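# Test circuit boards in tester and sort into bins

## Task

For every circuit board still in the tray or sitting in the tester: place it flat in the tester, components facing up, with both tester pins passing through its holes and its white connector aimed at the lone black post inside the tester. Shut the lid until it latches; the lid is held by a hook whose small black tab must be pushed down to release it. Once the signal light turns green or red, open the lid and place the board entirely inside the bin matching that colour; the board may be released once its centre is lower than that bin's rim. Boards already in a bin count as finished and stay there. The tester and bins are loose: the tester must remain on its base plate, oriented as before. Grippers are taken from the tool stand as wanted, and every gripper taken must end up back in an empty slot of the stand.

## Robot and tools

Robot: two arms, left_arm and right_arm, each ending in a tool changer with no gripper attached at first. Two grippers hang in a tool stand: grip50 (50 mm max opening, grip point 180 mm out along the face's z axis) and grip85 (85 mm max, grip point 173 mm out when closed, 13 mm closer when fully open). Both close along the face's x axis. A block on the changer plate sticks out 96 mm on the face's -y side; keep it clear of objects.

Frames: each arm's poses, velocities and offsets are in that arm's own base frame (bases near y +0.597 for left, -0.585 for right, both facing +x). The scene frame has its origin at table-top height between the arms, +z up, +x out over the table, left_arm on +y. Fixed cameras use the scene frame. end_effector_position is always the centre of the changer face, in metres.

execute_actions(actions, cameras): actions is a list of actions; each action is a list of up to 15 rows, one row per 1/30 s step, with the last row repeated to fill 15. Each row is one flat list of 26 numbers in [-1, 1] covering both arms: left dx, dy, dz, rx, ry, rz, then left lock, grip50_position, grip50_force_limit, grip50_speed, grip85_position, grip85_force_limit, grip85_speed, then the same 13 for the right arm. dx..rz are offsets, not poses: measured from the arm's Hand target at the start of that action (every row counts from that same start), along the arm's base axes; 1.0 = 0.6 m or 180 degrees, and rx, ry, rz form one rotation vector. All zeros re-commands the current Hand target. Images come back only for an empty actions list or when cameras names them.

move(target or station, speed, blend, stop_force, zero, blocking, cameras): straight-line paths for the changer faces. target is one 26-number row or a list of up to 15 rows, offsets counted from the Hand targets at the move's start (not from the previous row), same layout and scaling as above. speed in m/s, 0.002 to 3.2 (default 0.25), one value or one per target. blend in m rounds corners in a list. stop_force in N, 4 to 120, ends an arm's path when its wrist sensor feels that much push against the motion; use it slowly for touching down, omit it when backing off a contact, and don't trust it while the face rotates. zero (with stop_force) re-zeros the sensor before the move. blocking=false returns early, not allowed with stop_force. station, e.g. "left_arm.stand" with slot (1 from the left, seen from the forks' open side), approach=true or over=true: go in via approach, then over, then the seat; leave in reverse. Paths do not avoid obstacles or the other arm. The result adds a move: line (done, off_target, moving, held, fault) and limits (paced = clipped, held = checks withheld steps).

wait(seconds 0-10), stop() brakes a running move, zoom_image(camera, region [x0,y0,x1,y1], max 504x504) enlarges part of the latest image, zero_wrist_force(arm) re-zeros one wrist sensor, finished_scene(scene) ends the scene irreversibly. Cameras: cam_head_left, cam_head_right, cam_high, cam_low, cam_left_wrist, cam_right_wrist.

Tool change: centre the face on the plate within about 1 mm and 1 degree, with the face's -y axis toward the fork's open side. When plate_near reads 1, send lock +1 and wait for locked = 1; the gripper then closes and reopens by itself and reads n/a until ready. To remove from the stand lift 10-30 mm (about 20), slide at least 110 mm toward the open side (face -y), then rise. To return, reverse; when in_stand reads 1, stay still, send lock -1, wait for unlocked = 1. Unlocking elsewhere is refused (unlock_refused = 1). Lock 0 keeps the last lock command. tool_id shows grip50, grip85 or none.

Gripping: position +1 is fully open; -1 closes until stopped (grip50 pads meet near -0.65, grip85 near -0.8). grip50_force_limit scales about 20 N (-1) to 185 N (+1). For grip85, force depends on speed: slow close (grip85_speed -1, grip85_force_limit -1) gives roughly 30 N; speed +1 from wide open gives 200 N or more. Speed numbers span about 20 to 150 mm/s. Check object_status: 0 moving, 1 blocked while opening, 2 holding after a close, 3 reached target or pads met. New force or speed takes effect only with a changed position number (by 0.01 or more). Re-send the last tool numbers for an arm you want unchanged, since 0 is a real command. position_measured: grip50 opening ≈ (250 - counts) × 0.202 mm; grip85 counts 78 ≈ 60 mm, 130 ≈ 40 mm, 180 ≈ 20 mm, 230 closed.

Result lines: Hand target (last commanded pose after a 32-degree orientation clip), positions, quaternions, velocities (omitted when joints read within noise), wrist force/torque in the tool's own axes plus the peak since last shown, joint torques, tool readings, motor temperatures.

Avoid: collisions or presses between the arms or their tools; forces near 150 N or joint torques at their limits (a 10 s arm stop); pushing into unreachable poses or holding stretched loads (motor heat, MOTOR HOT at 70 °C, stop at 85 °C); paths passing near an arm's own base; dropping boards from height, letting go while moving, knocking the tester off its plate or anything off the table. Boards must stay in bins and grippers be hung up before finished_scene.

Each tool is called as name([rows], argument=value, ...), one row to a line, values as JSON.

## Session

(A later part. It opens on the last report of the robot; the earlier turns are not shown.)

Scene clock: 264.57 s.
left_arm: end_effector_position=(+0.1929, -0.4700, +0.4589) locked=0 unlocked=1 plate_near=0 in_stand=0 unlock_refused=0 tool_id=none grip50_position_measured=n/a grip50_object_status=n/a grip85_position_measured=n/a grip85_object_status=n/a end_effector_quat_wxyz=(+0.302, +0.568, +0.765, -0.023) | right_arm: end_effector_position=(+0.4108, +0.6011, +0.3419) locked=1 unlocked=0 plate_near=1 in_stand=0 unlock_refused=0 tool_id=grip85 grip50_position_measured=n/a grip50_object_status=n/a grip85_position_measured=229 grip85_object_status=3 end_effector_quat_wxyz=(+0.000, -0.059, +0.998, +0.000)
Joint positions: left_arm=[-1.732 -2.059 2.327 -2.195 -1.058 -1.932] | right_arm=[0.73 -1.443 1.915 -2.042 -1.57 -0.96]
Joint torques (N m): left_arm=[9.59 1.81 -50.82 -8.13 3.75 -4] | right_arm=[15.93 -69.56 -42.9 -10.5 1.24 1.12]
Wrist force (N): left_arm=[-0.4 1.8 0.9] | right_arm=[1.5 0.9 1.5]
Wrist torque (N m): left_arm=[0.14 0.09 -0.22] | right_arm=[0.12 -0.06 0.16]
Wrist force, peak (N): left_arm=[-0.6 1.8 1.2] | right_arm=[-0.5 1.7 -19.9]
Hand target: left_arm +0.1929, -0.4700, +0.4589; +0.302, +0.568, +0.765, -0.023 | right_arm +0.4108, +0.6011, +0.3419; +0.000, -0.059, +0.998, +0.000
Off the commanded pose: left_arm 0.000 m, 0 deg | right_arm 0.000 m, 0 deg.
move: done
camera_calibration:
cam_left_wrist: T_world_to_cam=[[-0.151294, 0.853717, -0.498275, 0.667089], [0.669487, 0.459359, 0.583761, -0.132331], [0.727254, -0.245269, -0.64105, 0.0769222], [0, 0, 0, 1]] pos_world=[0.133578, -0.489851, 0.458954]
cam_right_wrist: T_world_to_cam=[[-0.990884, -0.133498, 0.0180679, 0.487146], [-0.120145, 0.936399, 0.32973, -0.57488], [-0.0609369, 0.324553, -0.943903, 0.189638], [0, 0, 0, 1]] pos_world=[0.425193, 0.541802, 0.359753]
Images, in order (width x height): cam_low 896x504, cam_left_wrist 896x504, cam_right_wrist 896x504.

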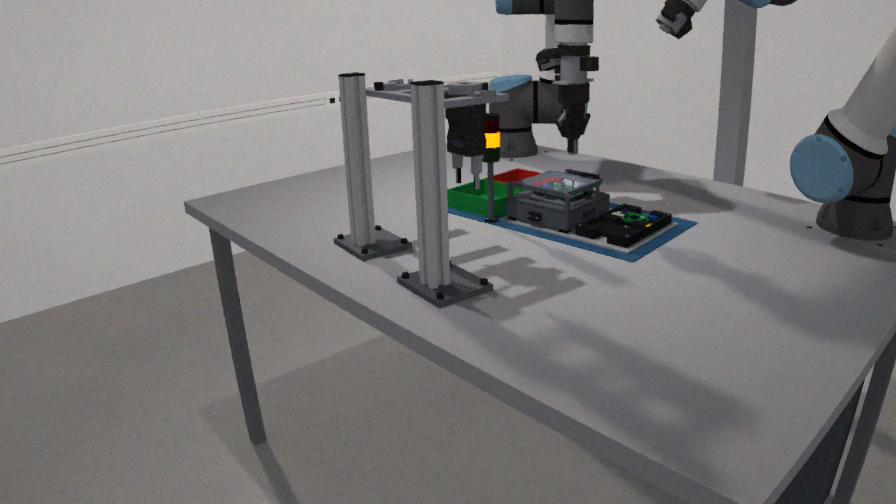

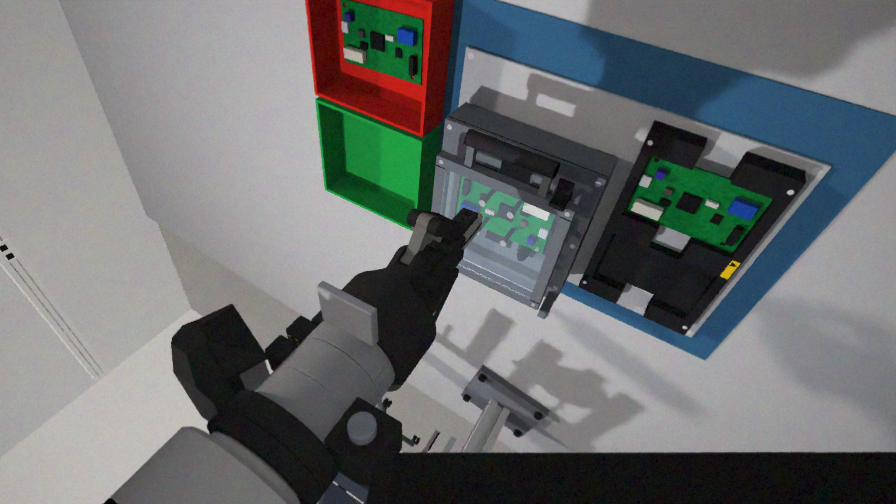

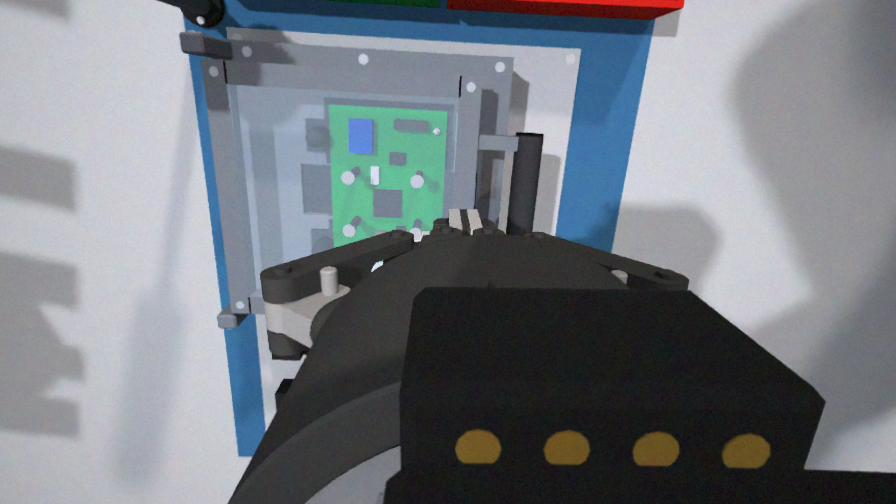

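move(target=[0,0,0,0,0,0,0,1,1,1,1,1,1,-0.03,0.17,0.05,0,0,0,0,1,1,1,-0.8,-1,1], speed=0.2, cameras=["cam_right_wrist", "cam_left_wrist", "cam_low"])

zoom_image(camera="cam_right_wrist", region=[380, 0, 600, 220])

zoom_image(camera="cam_left_wrist", region=[430, 100, 630, 300])

Scene clock: 279.53 s.
left_arm: end_effector_position=(+0.1929, -0.4700, +0.4589) locked=0 unlocked=1 plate_near=0 in_stand=0 unlock_refused=0 tool_id=none grip50_position_measured=n/a grip50_object_status=n/a grip85_position_measured=n/a grip85_object_status=n/a end_effector_quat_wxyz=(+0.302, +0.568, +0.765, -0.023) | right_arm: end_effector_position=(+0.3927, +0.7031, +0.3718) locked=1 unlocked=0 plate_near=1 in_stand=0 unlock_refused=0 tool_id=grip85 grip50_position_measured=n/a grip50_object_status=n/a grip85_position_measured=229 grip85_object_status=3 end_effector_quat_wxyz=(+0.000, -0.059, +0.998, +0.000)
Joint positions: left_arm=[-1.732 -2.059 2.327 -2.195 -1.058 -1.932] | right_arm=[0.843 -1.343 1.736 -1.963 -1.57 -0.846]
Joint torques (N m): left_arm=[7.58 2.38 -50.82 -8.18 3.67 -4.27] | right_arm=[-5.42 -85.09 -56.39 -10.66 -1.3 -2]
Wrist force (N): left_arm=[-0.3 1.4 1.0] | right_arm=[1.0 0.9 1.5]
Wrist torque (N m): left_arm=[0.11 0.09 -0.22] | right_arm=[0.09 -0.05 0.15]
Wrist force, peak (N): left_arm=[-0.7 1.9 0.9] | right_arm=[1.9 7.5 -0.1]
Hand target: left_arm +0.1929, -0.4700, +0.4589; +0.302, +0.568, +0.765, -0.023 | right_arm +0.3928, +0.7031, +0.3719; +0.000, -0.059, +0.998, +0.000
Off the commanded pose: left_arm 0.000 m, 0 deg | right_arm 0.000 m, 0 deg.
move: done
camera_calibration:
cam_left_wrist: T_world_to_cam=[[-0.151294, 0.853717, -0.498275, 0.667089], [0.669487, 0.459359, 0.583761, -0.132331], [0.727254, -0.245269, -0.64105, 0.0769222], [0, 0, 0, 1]] pos_world=[0.133578, -0.489851, 0.458954]
cam_right_wrist: T_world_to_cam=[[-0.990878, -0.133532, 0.0181735, 0.482252], [-0.12015, 0.936437, 0.329621, -0.682312], [-0.0610333, 0.324431, -0.943938, 0.183818], [0, 0, 0, 1]] pos_world=[0.407093, 0.643702, 0.389653]
Images, in order (width x height): cam_low 896x504, cam_left_wrist 896x504, cam_right_wrist 896x504.

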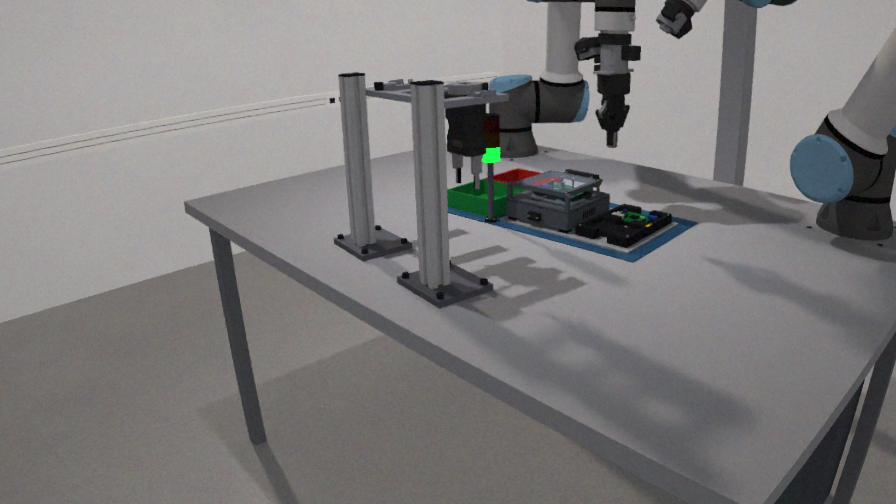

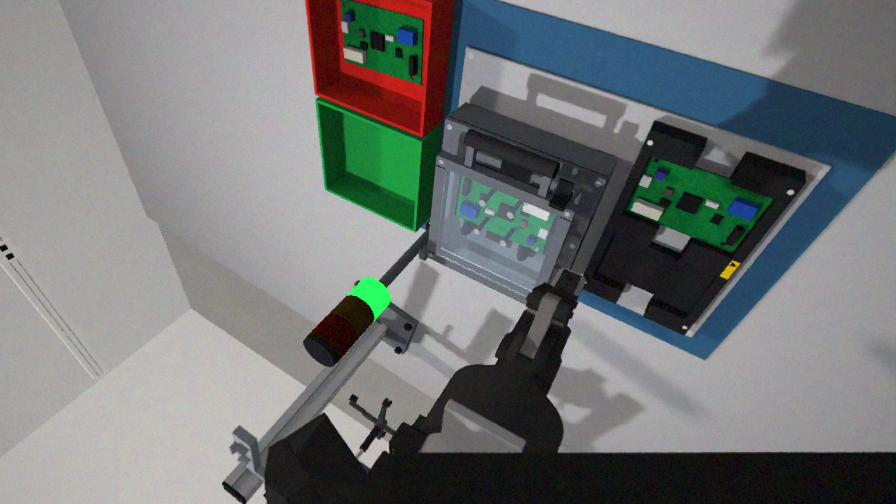

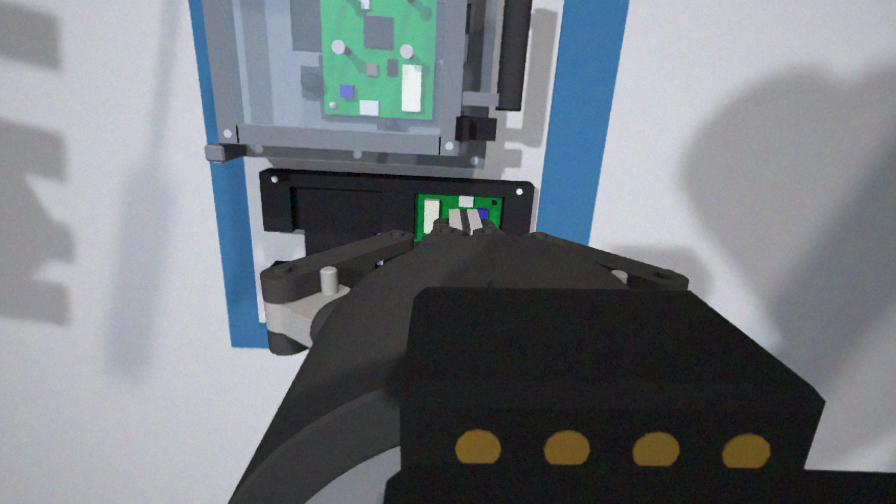

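Scaled by 2.291 from the camera's 896x504 image, which has a finer 1280x720 frame.

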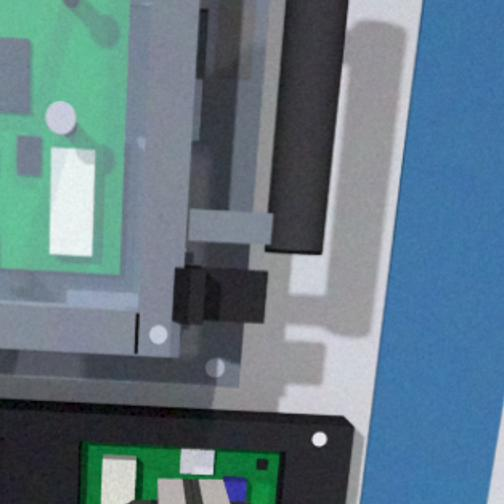

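Scaled by 2.520 from the camera's 896x504 image, which has a finer 1280x720 frame.

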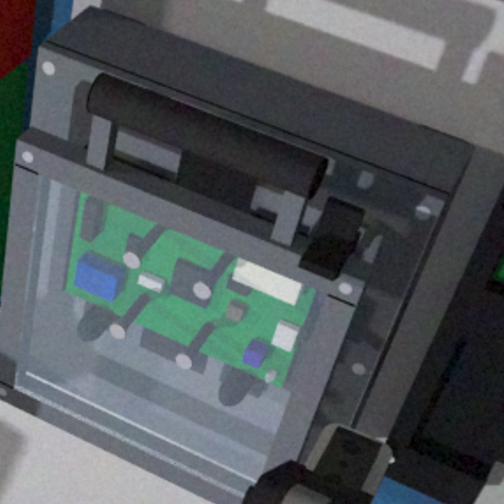

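move(target=[0,0,0,0,0,0,0,1,1,1,1,1,1,-0.0145,-0.0735,-0.078,0,0,0,0,1,1,1,-0.8,-1,1], speed=0.15, cameras=["cam_right_wrist", "cam_left_wrist"])

zoom_image(camera="cam_right_wrist", region=[400, 120, 560, 250])

zoom_image(camera="cam_left_wrist", region=[450, 120, 620, 290])

Scene clock: 296.07 s.
left_arm: end_effector_position=(+0.1929, -0.4700, +0.4589) locked=0 unlocked=1 plate_near=0 in_stand=0 unlock_refused=0 tool_id=none grip50_position_measured=n/a grip50_object_status=n/a grip85_position_measured=n/a grip85_object_status=n/a end_effector_quat_wxyz=(+0.302, +0.568, +0.765, -0.023) | right_arm: end_effector_position=(+0.3842, +0.6590, +0.3252) locked=1 unlocked=0 plate_near=1 in_stand=0 unlock_refused=0 tool_id=grip85 grip50_position_measured=n/a grip50_object_status=n/a grip85_position_measured=229 grip85_object_status=3 end_effector_quat_wxyz=(+0.000, -0.059, +0.998, +0.000)
Joint positions: left_arm=[-1.732 -2.059 2.327 -2.195 -1.058 -1.932] | right_arm=[0.812 -1.376 1.867 -2.062 -1.57 -0.877]
Joint torques (N m): left_arm=[6.87 0.89 -50.51 -8.32 3.08 -4.54] | right_arm=[19.64 -75.56 -51.5 -5.21 1.27 2.86]
Wrist force (N): left_arm=[-0.6 1.7 1.1] | right_arm=[0.5 0.6 1.8]
Wrist torque (N m): left_arm=[0.12 0.10 -0.23] | right_arm=[0.09 0.01 0.13]
Wrist force, peak (N): left_arm=[-0.6 2.0 1.0] | right_arm=[2.4 -2.7 6.3]
Hand target: left_arm +0.1929, -0.4700, +0.4589; +0.302, +0.568, +0.765, -0.023 | right_arm +0.3841, +0.6590, +0.3251; +0.000, -0.059, +0.998, +0.000
Off the commanded pose: left_arm 0.000 m, 0 deg | right_arm 0.000 m, 0 deg.
move: done
camera_calibration:
cam_left_wrist: T_world_to_cam=[[-0.151294, 0.853717, -0.498275, 0.667089], [0.669487, 0.459359, 0.583761, -0.132331], [0.727254, -0.245269, -0.64105, 0.0769222], [0, 0, 0, 1]] pos_world=[0.133578, -0.489851, 0.458954]
cam_right_wrist: T_world_to_cam=[[-0.990895, -0.133443, 0.0178634, 0.46885], [-0.120156, 0.936375, 0.329795, -0.626664], [-0.0607358, 0.324646, -0.943883, 0.153257], [0, 0, 0, 1]] pos_world=[0.398593, 0.599603, 0.342953]
Images, in order (width x height): cam_left_wrist 896x504, cam_right_wrist 896x504.

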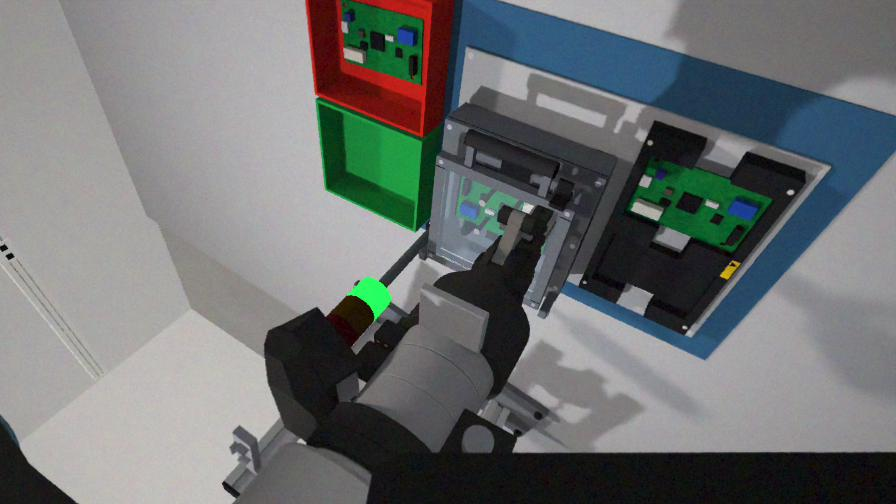

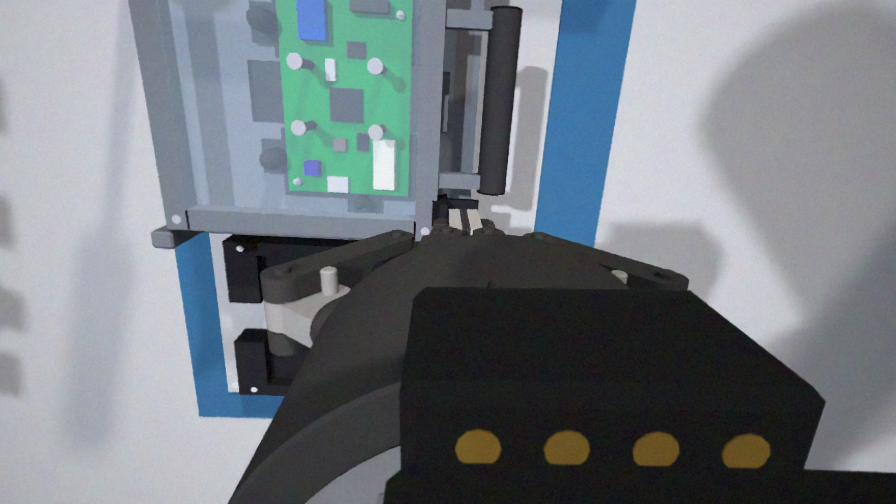

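Scaled by 3.150 from the camera's 896x504 image, which has a finer 1280x720 frame.

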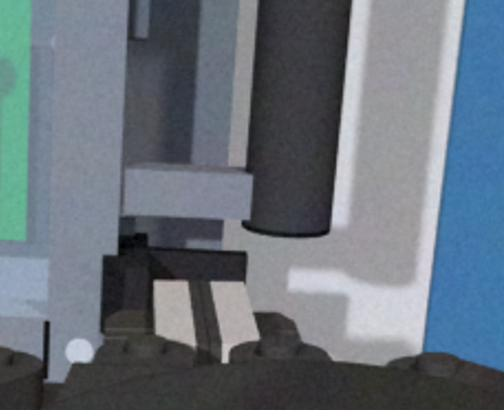

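Scaled by 2.965 from the camera's 896x504 image, which has a finer 1280x720 frame.

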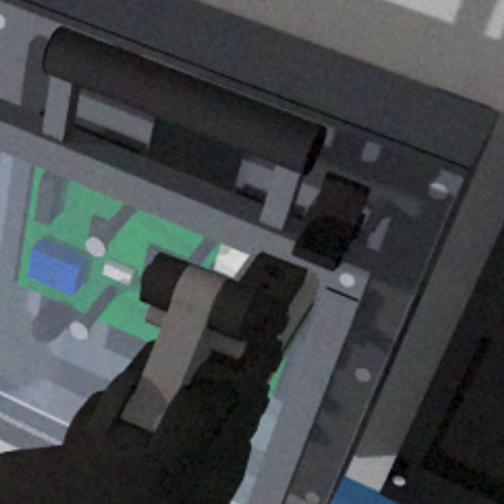

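move(target=[0,0,0,0,0,0,0,1,1,1,1,1,1,0,0,-0.08,0,0,0,0,1,1,1,-0.8,-1,1], speed=0.025, stop_force=25, cameras=["cam_right_wrist", "cam_left_wrist", "cam_low"])

zoom_image(camera="cam_right_wrist", region=[400, 120, 560, 250])

zoom_image(camera="cam_low", region=[480, 100, 640, 250])

Scene clock: 307.37 s.
left_arm: end_effector_position=(+0.1929, -0.4700, +0.4589) locked=0 unlocked=1 plate_near=0 in_stand=0 unlock_refused=0 tool_id=none grip50_position_measured=n/a grip50_object_status=n/a grip85_position_measured=n/a grip85_object_status=n/a end_effector_quat_wxyz=(+0.302, +0.568, +0.765, -0.023) | right_arm: end_effector_position=(+0.3841, +0.6591, +0.2906) locked=1 unlocked=0 plate_near=1 in_stand=0 unlock_refused=0 tool_id=grip85 grip50_position_measured=n/a grip50_object_status=n/a grip85_position_measured=229 grip85_object_status=3 end_effector_quat_wxyz=(+0.000, -0.059, +0.998, +0.000)
Joint positions: left_arm=[-1.732 -2.059 2.327 -2.195 -1.058 -1.932] | right_arm=[0.813 -1.346 1.899 -2.124 -1.57 -0.877]
Joint torques (N m): left_arm=[7.33 -0.03 -51.82 -8.26 3.2 -4.03] | right_arm=[5.87 -56.4 -46.77 0.01 1.11 2.57]
Wrist force (N): left_arm=[-0.5 1.5 1.0] | right_arm=[-0.3 3.1 -22.6]
Wrist torque (N m): left_arm=[0.12 0.10 -0.22] | right_arm=[-0.38 -0.35 0.08]
Wrist force, peak (N): left_arm=[-0.7 1.9 1.1] | right_arm=[12.5 -7.8 -64.3]
Hand target: left_arm +0.1929, -0.4700, +0.4589; +0.302, +0.568, +0.765, -0.023 | right_arm +0.3841, +0.6590, +0.2906; +0.000, -0.059, +0.998, +0.000 (not the last commanded pose)
Off the commanded pose: left_arm 0.000 m, 0 deg | right_arm 0.014 m, 0 deg.
move: contact (right_arm)
camera_calibration:
cam_left_wrist: T_world_to_cam=[[-0.151294, 0.853717, -0.498275, 0.667089], [0.669487, 0.459359, 0.583761, -0.132331], [0.727254, -0.245269, -0.64105, 0.0769222], [0, 0, 0, 1]] pos_world=[0.133578, -0.489851, 0.458954]
cam_right_wrist: T_world_to_cam=[[-0.990885, -0.133497, 0.018067, 0.469346], [-0.120147, 0.93641, 0.329699, -0.615386], [-0.0609319, 0.324522, -0.943913, 0.120817], [0, 0, 0, 1]] pos_world=[0.398493, 0.599702, 0.308453]
Images, in order (width x height): cam_low 896x504, cam_left_wrist 896x504, cam_right_wrist 896x504.

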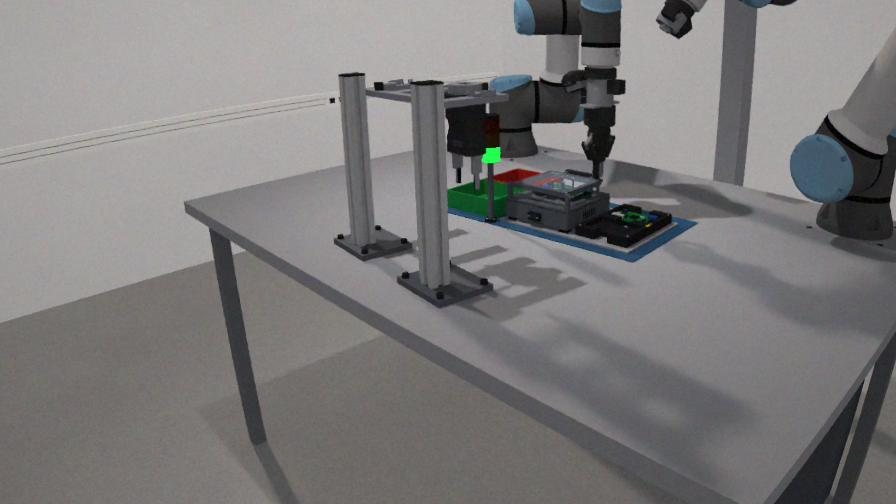

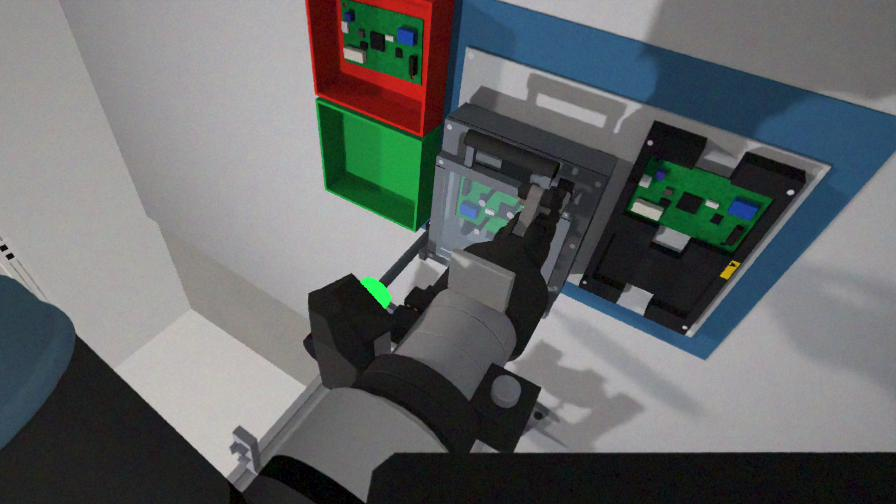

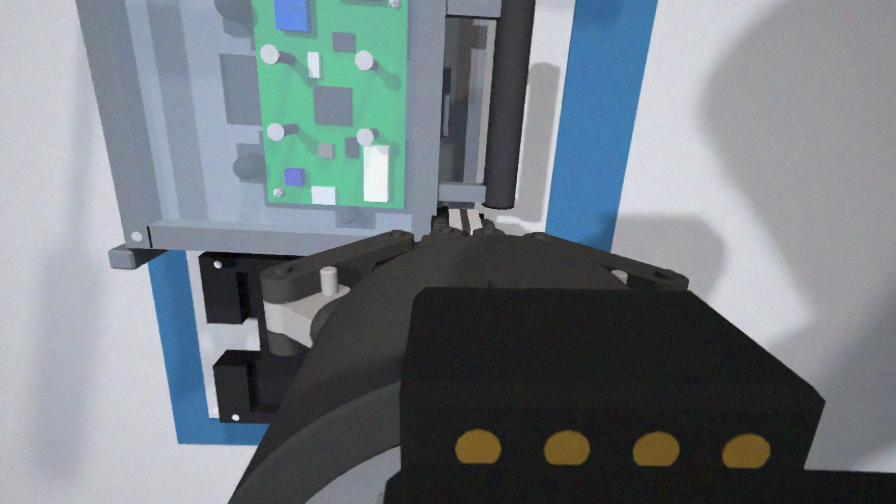

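Scaled by 3.150 from the camera's 896x504 image, which has a finer 1280x720 frame.

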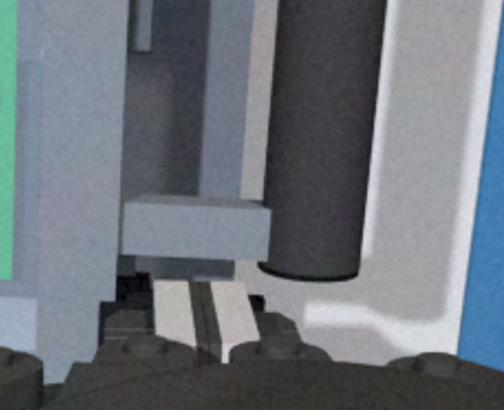

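Scaled by 3.150 from the camera's 896x504 image, which has a finer 1280x720 frame.

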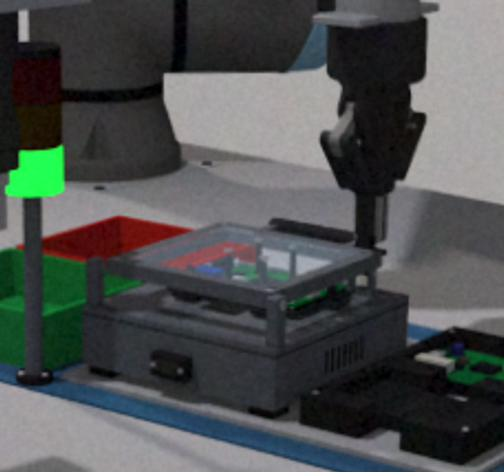

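zoom_image(camera="cam_low", region=[560, 150, 630, 210])

zoom_image(camera="cam_left_wrist", region=[490, 140, 620, 270])

Scaled by 7.200 from the camera's 896x504 image, which has a finer 1280x720 frame.

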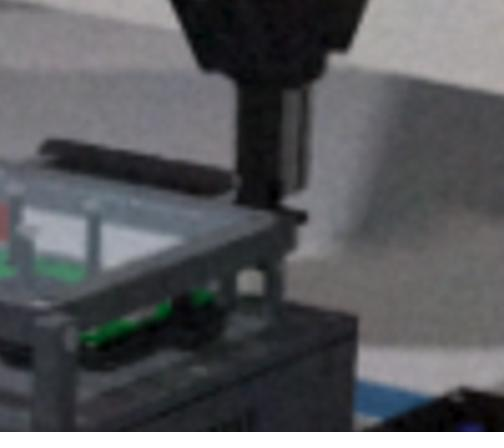

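Scaled by 3.877 from the camera's 896x504 image, which has a finer 1280x720 frame.

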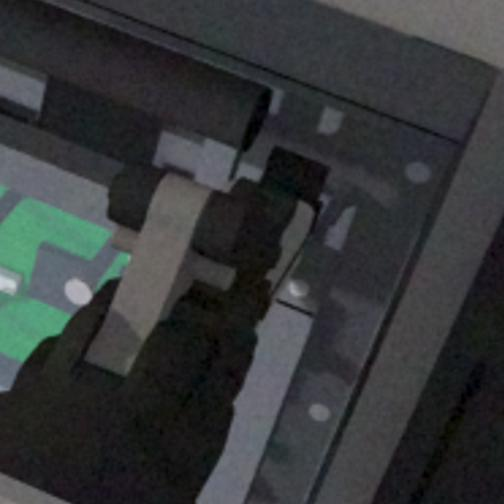

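move(target=[0,0,0,0,0,0,0,1,1,1,1,1,1,0,0,0.08,0,0,0,0,1,1,1,-0.8,-1,1], speed=0.1, cameras=["cam_right_wrist", "cam_left_wrist", "cam_low"])

zoom_image(camera="cam_low", region=[560, 150, 630, 210])

zoom_image(camera="cam_left_wrist", region=[490, 140, 620, 270])

Scene clock: 321.83 s.
left_arm: end_effector_position=(+0.1929, -0.4700, +0.4589) locked=0 unlocked=1 plate_near=0 in_stand=0 unlock_refused=0 tool_id=none grip50_position_measured=n/a grip50_object_status=n/a grip85_position_measured=n/a grip85_object_status=n/a end_effector_quat_wxyz=(+0.302, +0.568, +0.765, -0.023) | right_arm: end_effector_position=(+0.3842, +0.6591, +0.3387) locked=1 unlocked=0 plate_near=1 in_stand=0 unlock_refused=0 tool_id=grip85 grip50_position_measured=n/a grip50_object_status=n/a grip85_position_measured=229 grip85_object_status=3 end_effector_quat_wxyz=(+0.000, -0.059, +0.998, +0.000)
Joint positions: left_arm=[-1.732 -2.059 2.327 -2.195 -1.058 -1.932] | right_arm=[0.813 -1.386 1.853 -2.038 -1.57 -0.877]
Joint torques (N m): left_arm=[4.9 -0.9 -50.83 -7.86 2.9 -4.41] | right_arm=[-9.94 -74.21 -43.42 -10.86 0.93 1.11]
Wrist force (N): left_arm=[-0.3 1.4 0.9] | right_arm=[0.4 0.8 1.7]
Wrist torque (N m): left_arm=[0.11 0.09 -0.22] | right_arm=[0.11 0.01 0.12]
Wrist force, peak (N): left_arm=[-0.4 1.8 1.2] | right_arm=[0.6 3.6 -23.7]
Hand target: left_arm +0.1929, -0.4700, +0.4589; +0.302, +0.568, +0.765, -0.023 | right_arm +0.3841, +0.6590, +0.3386; +0.000, -0.059, +0.998, +0.000
Off the commanded pose: left_arm 0.000 m, 0 deg | right_arm 0.000 m, 0 deg.
move: done
camera_calibration:
cam_left_wrist: T_world_to_cam=[[-0.151294, 0.853717, -0.498275, 0.667089], [0.669487, 0.459359, 0.583761, -0.132331], [0.727254, -0.245269, -0.64105, 0.0769222], [0, 0, 0, 1]] pos_world=[0.133578, -0.489851, 0.458954]
cam_right_wrist: T_world_to_cam=[[-0.990891, -0.133462, 0.0179617, 0.468496], [-0.120141, 0.936373, 0.329807, -0.631263], [-0.0608355, 0.324645, -0.943878, 0.166095], [0, 0, 0, 1]] pos_world=[0.398493, 0.599702, 0.356553]
Images, in order (width x height): cam_low 896x504, cam_left_wrist 896x504, cam_right_wrist 896x504.

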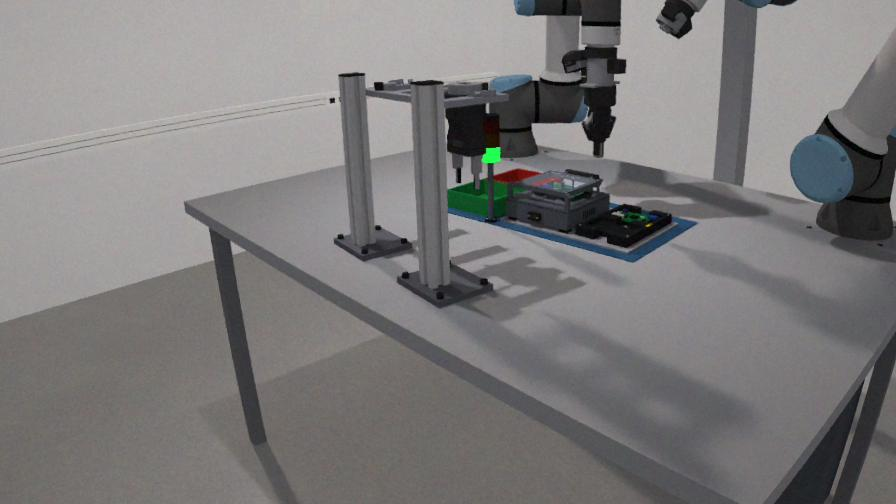

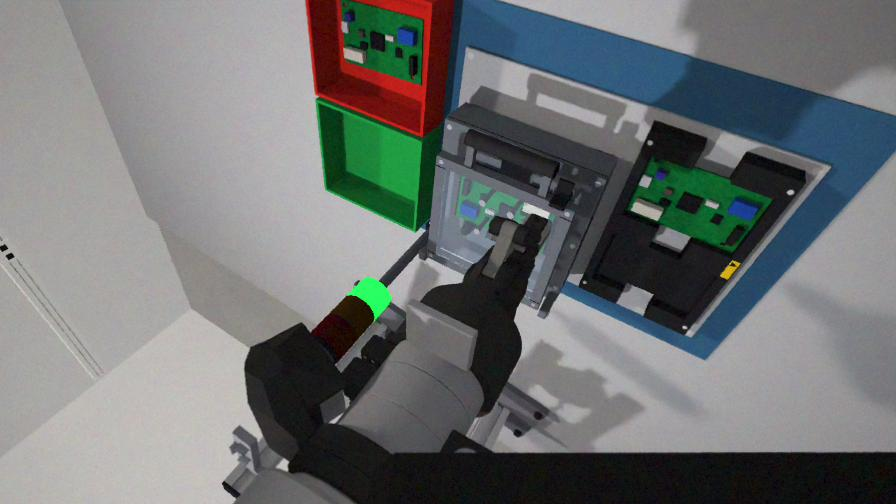

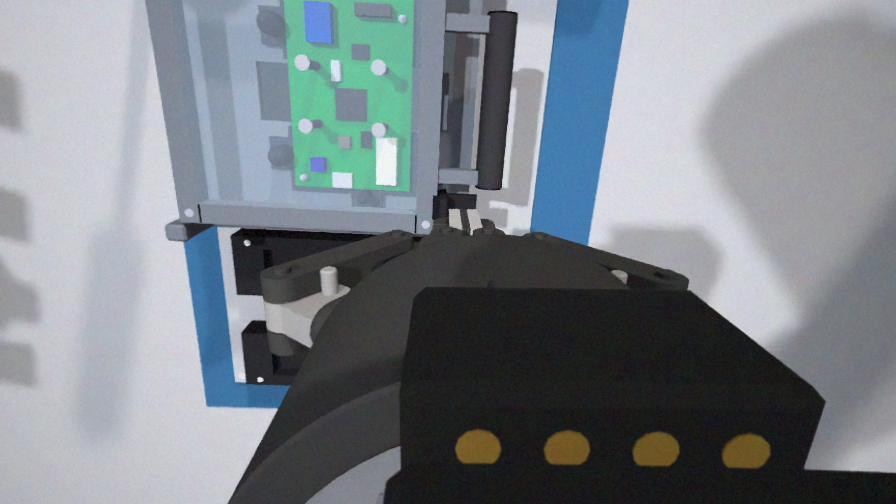

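Scaled by 7.200 from the camera's 896x504 image, which has a finer 1280x720 frame.

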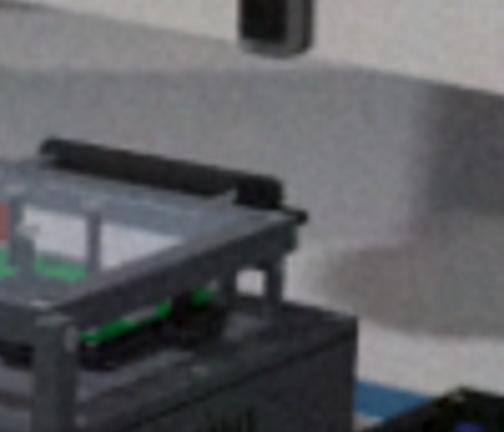

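Scaled by 3.877 from the camera's 896x504 image, which has a finer 1280x720 frame.

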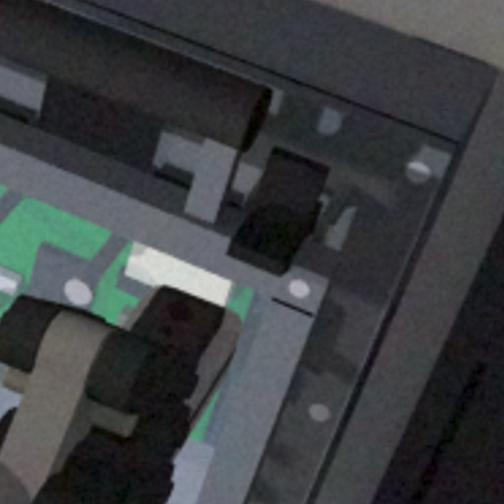

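move(target=[0.04,0.02,-0.33,0,-0.06,0.06,0,1,1,1,1,1,1,0,-0.05,0.18,0,0,0,0,1,1,1,-0.8,-1,1], speed=0.25, cameras=["cam_right_wrist", "cam_left_wrist"])

zoom_image(camera="cam_left_wrist", region=[300, 80, 600, 330])

zoom_image(camera="cam_right_wrist", region=[380, 0, 600, 220])

Scene clock: 333.47 s.
left_arm: end_effector_position=(+0.2168, -0.4581, +0.2610) locked=0 unlocked=1 plate_near=0 in_stand=0 unlock_refused=0 tool_id=none grip50_position_measured=n/a grip50_object_status=n/a grip85_position_measured=n/a grip85_object_status=n/a end_effector_quat_wxyz=(+0.373, +0.493, +0.784, +0.059) | right_arm: end_effector_position=(+0.3842, +0.6290, +0.4467) locked=1 unlocked=0 plate_near=1 in_stand=0 unlock_refused=0 tool_id=grip85 grip50_position_measured=n/a grip50_object_status=n/a grip85_position_measured=229 grip85_object_status=3 end_effector_quat_wxyz=(+0.000, -0.059, +0.998, +0.000)
Joint positions: left_arm=[-1.767 -1.801 2.591 -2.562 -0.817 -2.135] | right_arm=[0.784 -1.494 1.774 -1.851 -1.57 -0.906]
Joint torques (N m): left_arm=[10 -8.54 -36.94 -7.52 2.29 -1.66] | right_arm=[17.92 -76.23 -46.45 -9.57 -1.21 2.29]
Wrist force (N): left_arm=[-0.4 0.4 0.8] | right_arm=[0.9 1.2 1.3]
Wrist torque (N m): left_arm=[0.04 0.07 -0.22] | right_arm=[0.12 -0.01 0.16]
Wrist force, peak (N): left_arm=[3.4 -1.3 4.8] | right_arm=[1.4 2.2 7.6]
Hand target: left_arm +0.2169, -0.4580, +0.2609; +0.373, +0.493, +0.784, +0.059 | right_arm +0.3841, +0.6290, +0.4466; +0.000, -0.059, +0.998, +0.000
Off the commanded pose: left_arm 0.000 m, 0 deg | right_arm 0.000 m, 0 deg.
move: done
camera_calibration:
cam_left_wrist: T_world_to_cam=[[-0.212063, 0.81936, -0.532614, 0.568271], [0.451768, 0.565472, 0.690034, 0.0297117], [0.866565, -0.0942874, -0.490077, -0.0648867], [0, 0, 0, 1]] pos_world=[0.163315, -0.488538, 0.250368]
cam_right_wrist: T_world_to_cam=[[-0.990891, -0.133462, 0.0179617, 0.462653], [-0.120141, 0.936373, 0.329807, -0.638746], [-0.0608355, 0.324645, -0.943878, 0.277684], [0, 0, 0, 1]] pos_world=[0.398593, 0.569702, 0.464453]
Images, in order (width x height): cam_left_wrist 896x504, cam_right_wrist 896x504.

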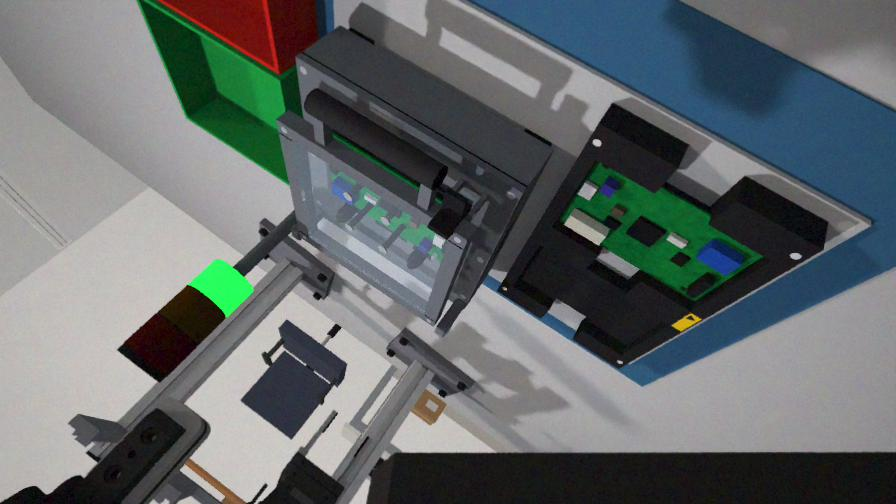

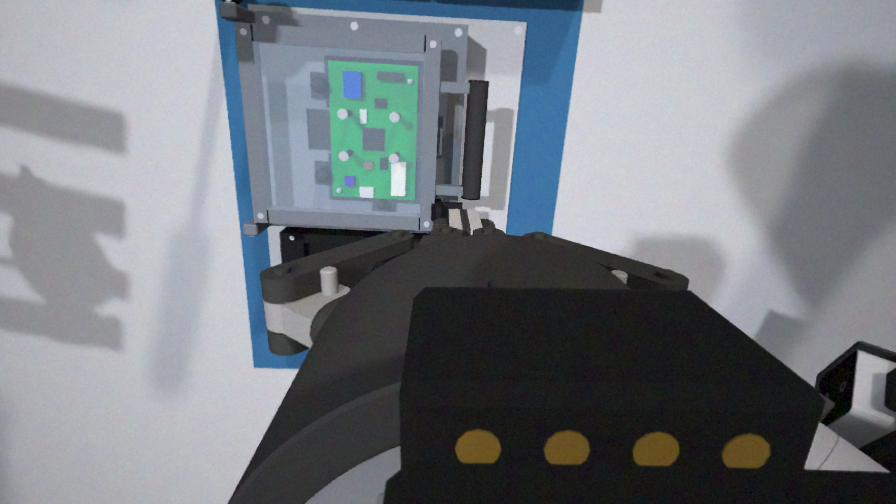

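Scaled by 1.680 from the camera's 896x504 image, which has a finer 1280x720 frame.

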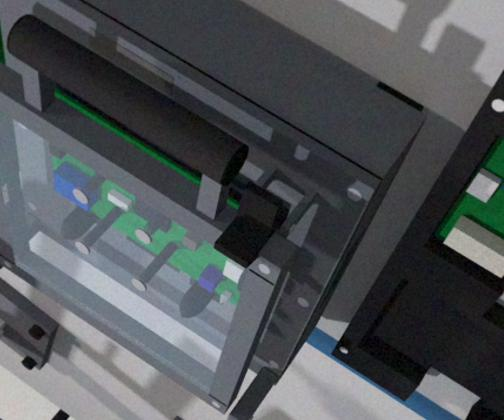

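Scaled by 2.291 from the camera's 896x504 image, which has a finer 1280x720 frame.

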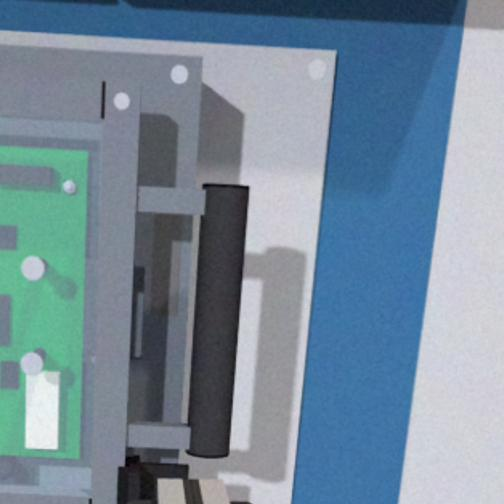

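zoom_image(camera="cam_left_wrist", region=[400, 150, 520, 270])

Scaled by 4.200 from the camera's 896x504 image, which has a finer 1280x720 frame.

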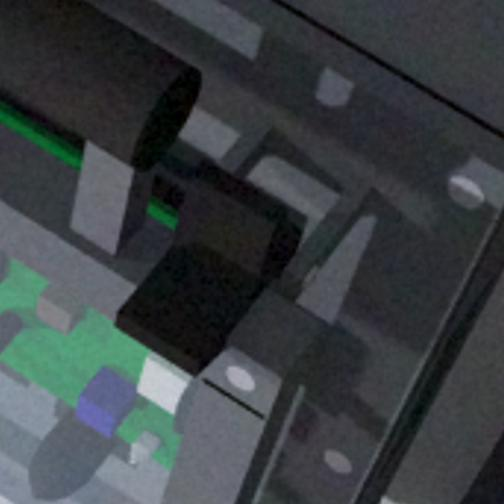

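move(target=[0,0,0,0,0,0,0,1,1,1,1,1,1,-0.0075,0.05,-0.228,0,0,0,0,1,1,1,-0.8,-1,1], speed=0.2, cameras=["cam_right_wrist", "cam_left_wrist"])

zoom_image(camera="cam_left_wrist", region=[380, 130, 540, 290])

zoom_image(camera="cam_right_wrist", region=[400, 150, 560, 250])

Scene clock: 347.50 s.
left_arm: end_effector_position=(+0.2169, -0.4580, +0.2609) locked=0 unlocked=1 plate_near=0 in_stand=0 unlock_refused=0 tool_id=none grip50_position_measured=n/a grip50_object_status=n/a grip85_position_measured=n/a grip85_object_status=n/a end_effector_quat_wxyz=(+0.373, +0.493, +0.784, +0.059) | right_arm: end_effector_position=(+0.3795, +0.6591, +0.3099) locked=1 unlocked=0 plate_near=1 in_stand=0 unlock_refused=0 tool_id=grip85 grip50_position_measured=n/a grip50_object_status=n/a grip85_position_measured=229 grip85_object_status=3 end_effector_quat_wxyz=(+0.000, -0.059, +0.998, +0.000)
Joint positions: left_arm=[-1.767 -1.8 2.592 -2.562 -0.817 -2.135] | right_arm=[0.817 -1.367 1.886 -2.09 -1.57 -0.873]
Joint torques (N m): left_arm=[12.81 -6.83 -36.09 -7.46 4.76 -3.96] | right_arm=[-16.59 -75.52 -60.36 -6.94 0.28 -2.95]
Wrist force (N): left_arm=[-0.1 0.2 1.1] | right_arm=[0.5 0.5 1.6]
Wrist torque (N m): left_arm=[0.03 0.05 -0.22] | right_arm=[0.08 0.02 -0.01]
Wrist force, peak (N): left_arm=[-0.7 0.2 1.5] | right_arm=[1.0 1.8 9.2]
Hand target: left_arm +0.2169, -0.4580, +0.2609; +0.373, +0.493, +0.784, +0.059 | right_arm +0.3796, +0.6590, +0.3098; +0.000, -0.059, +0.998, +0.000
Off the commanded pose: left_arm 0.000 m, 0 deg | right_arm 0.000 m, 0 deg.
move: done
camera_calibration:
cam_left_wrist: T_world_to_cam=[[-0.212186, 0.819312, -0.53264, 0.568242], [0.451549, 0.565576, 0.690092, 0.0298078], [0.866649, -0.0940846, -0.489967, -0.0649642], [0, 0, 0, 1]] pos_world=[0.163415, -0.488538, 0.250268]
cam_right_wrist: T_world_to_cam=[[-0.990873, -0.13359, 0.0180344, 0.464402], [-0.120245, 0.936397, 0.3297, -0.622268], [-0.0609319, 0.324522, -0.943914, 0.138749], [0, 0, 0, 1]] pos_world=[0.393793, 0.599702, 0.327753]
Images, in order (width x height): cam_left_wrist 896x504, cam_right_wrist 896x504.

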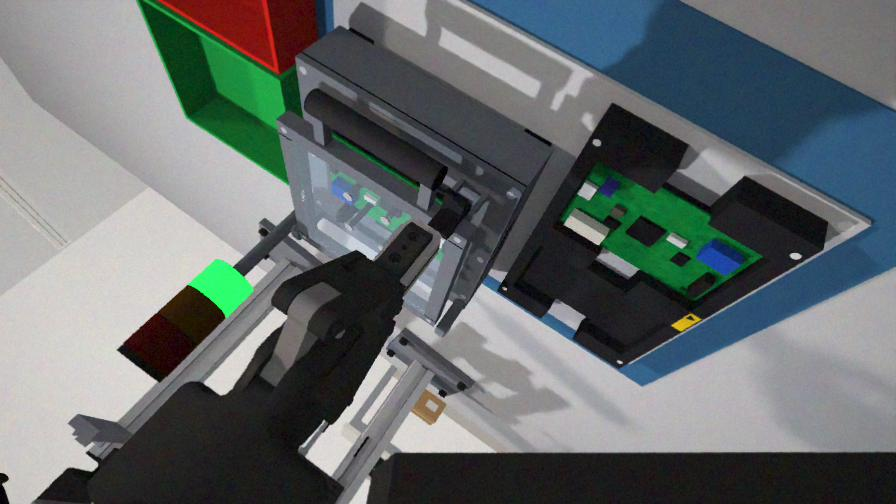

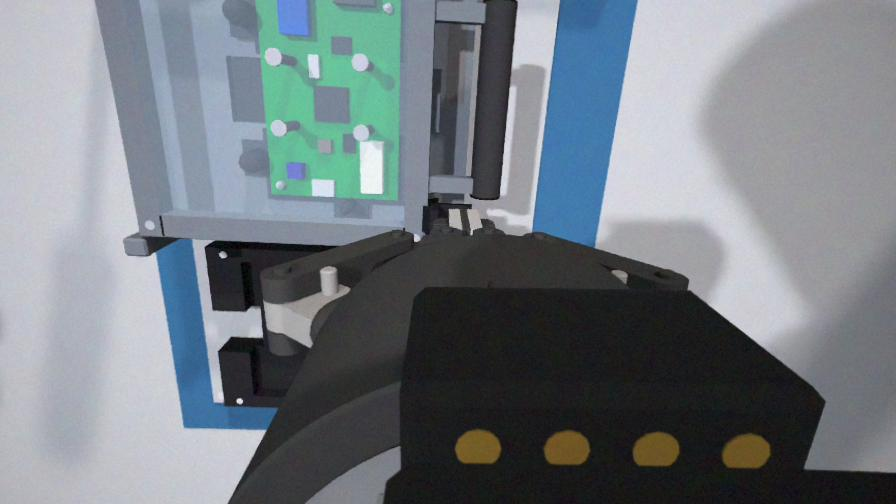

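Scaled by 3.150 from the camera's 896x504 image, which has a finer 1280x720 frame.

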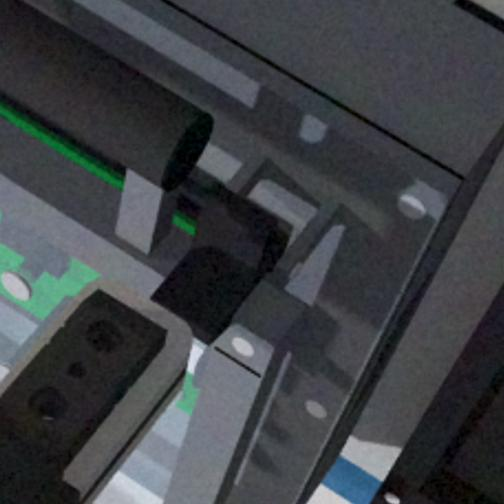

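Scaled by 3.150 from the camera's 896x504 image, which has a finer 1280x720 frame.

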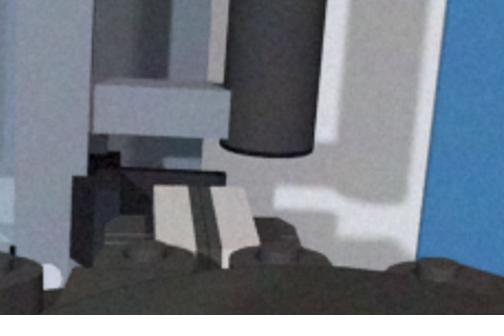

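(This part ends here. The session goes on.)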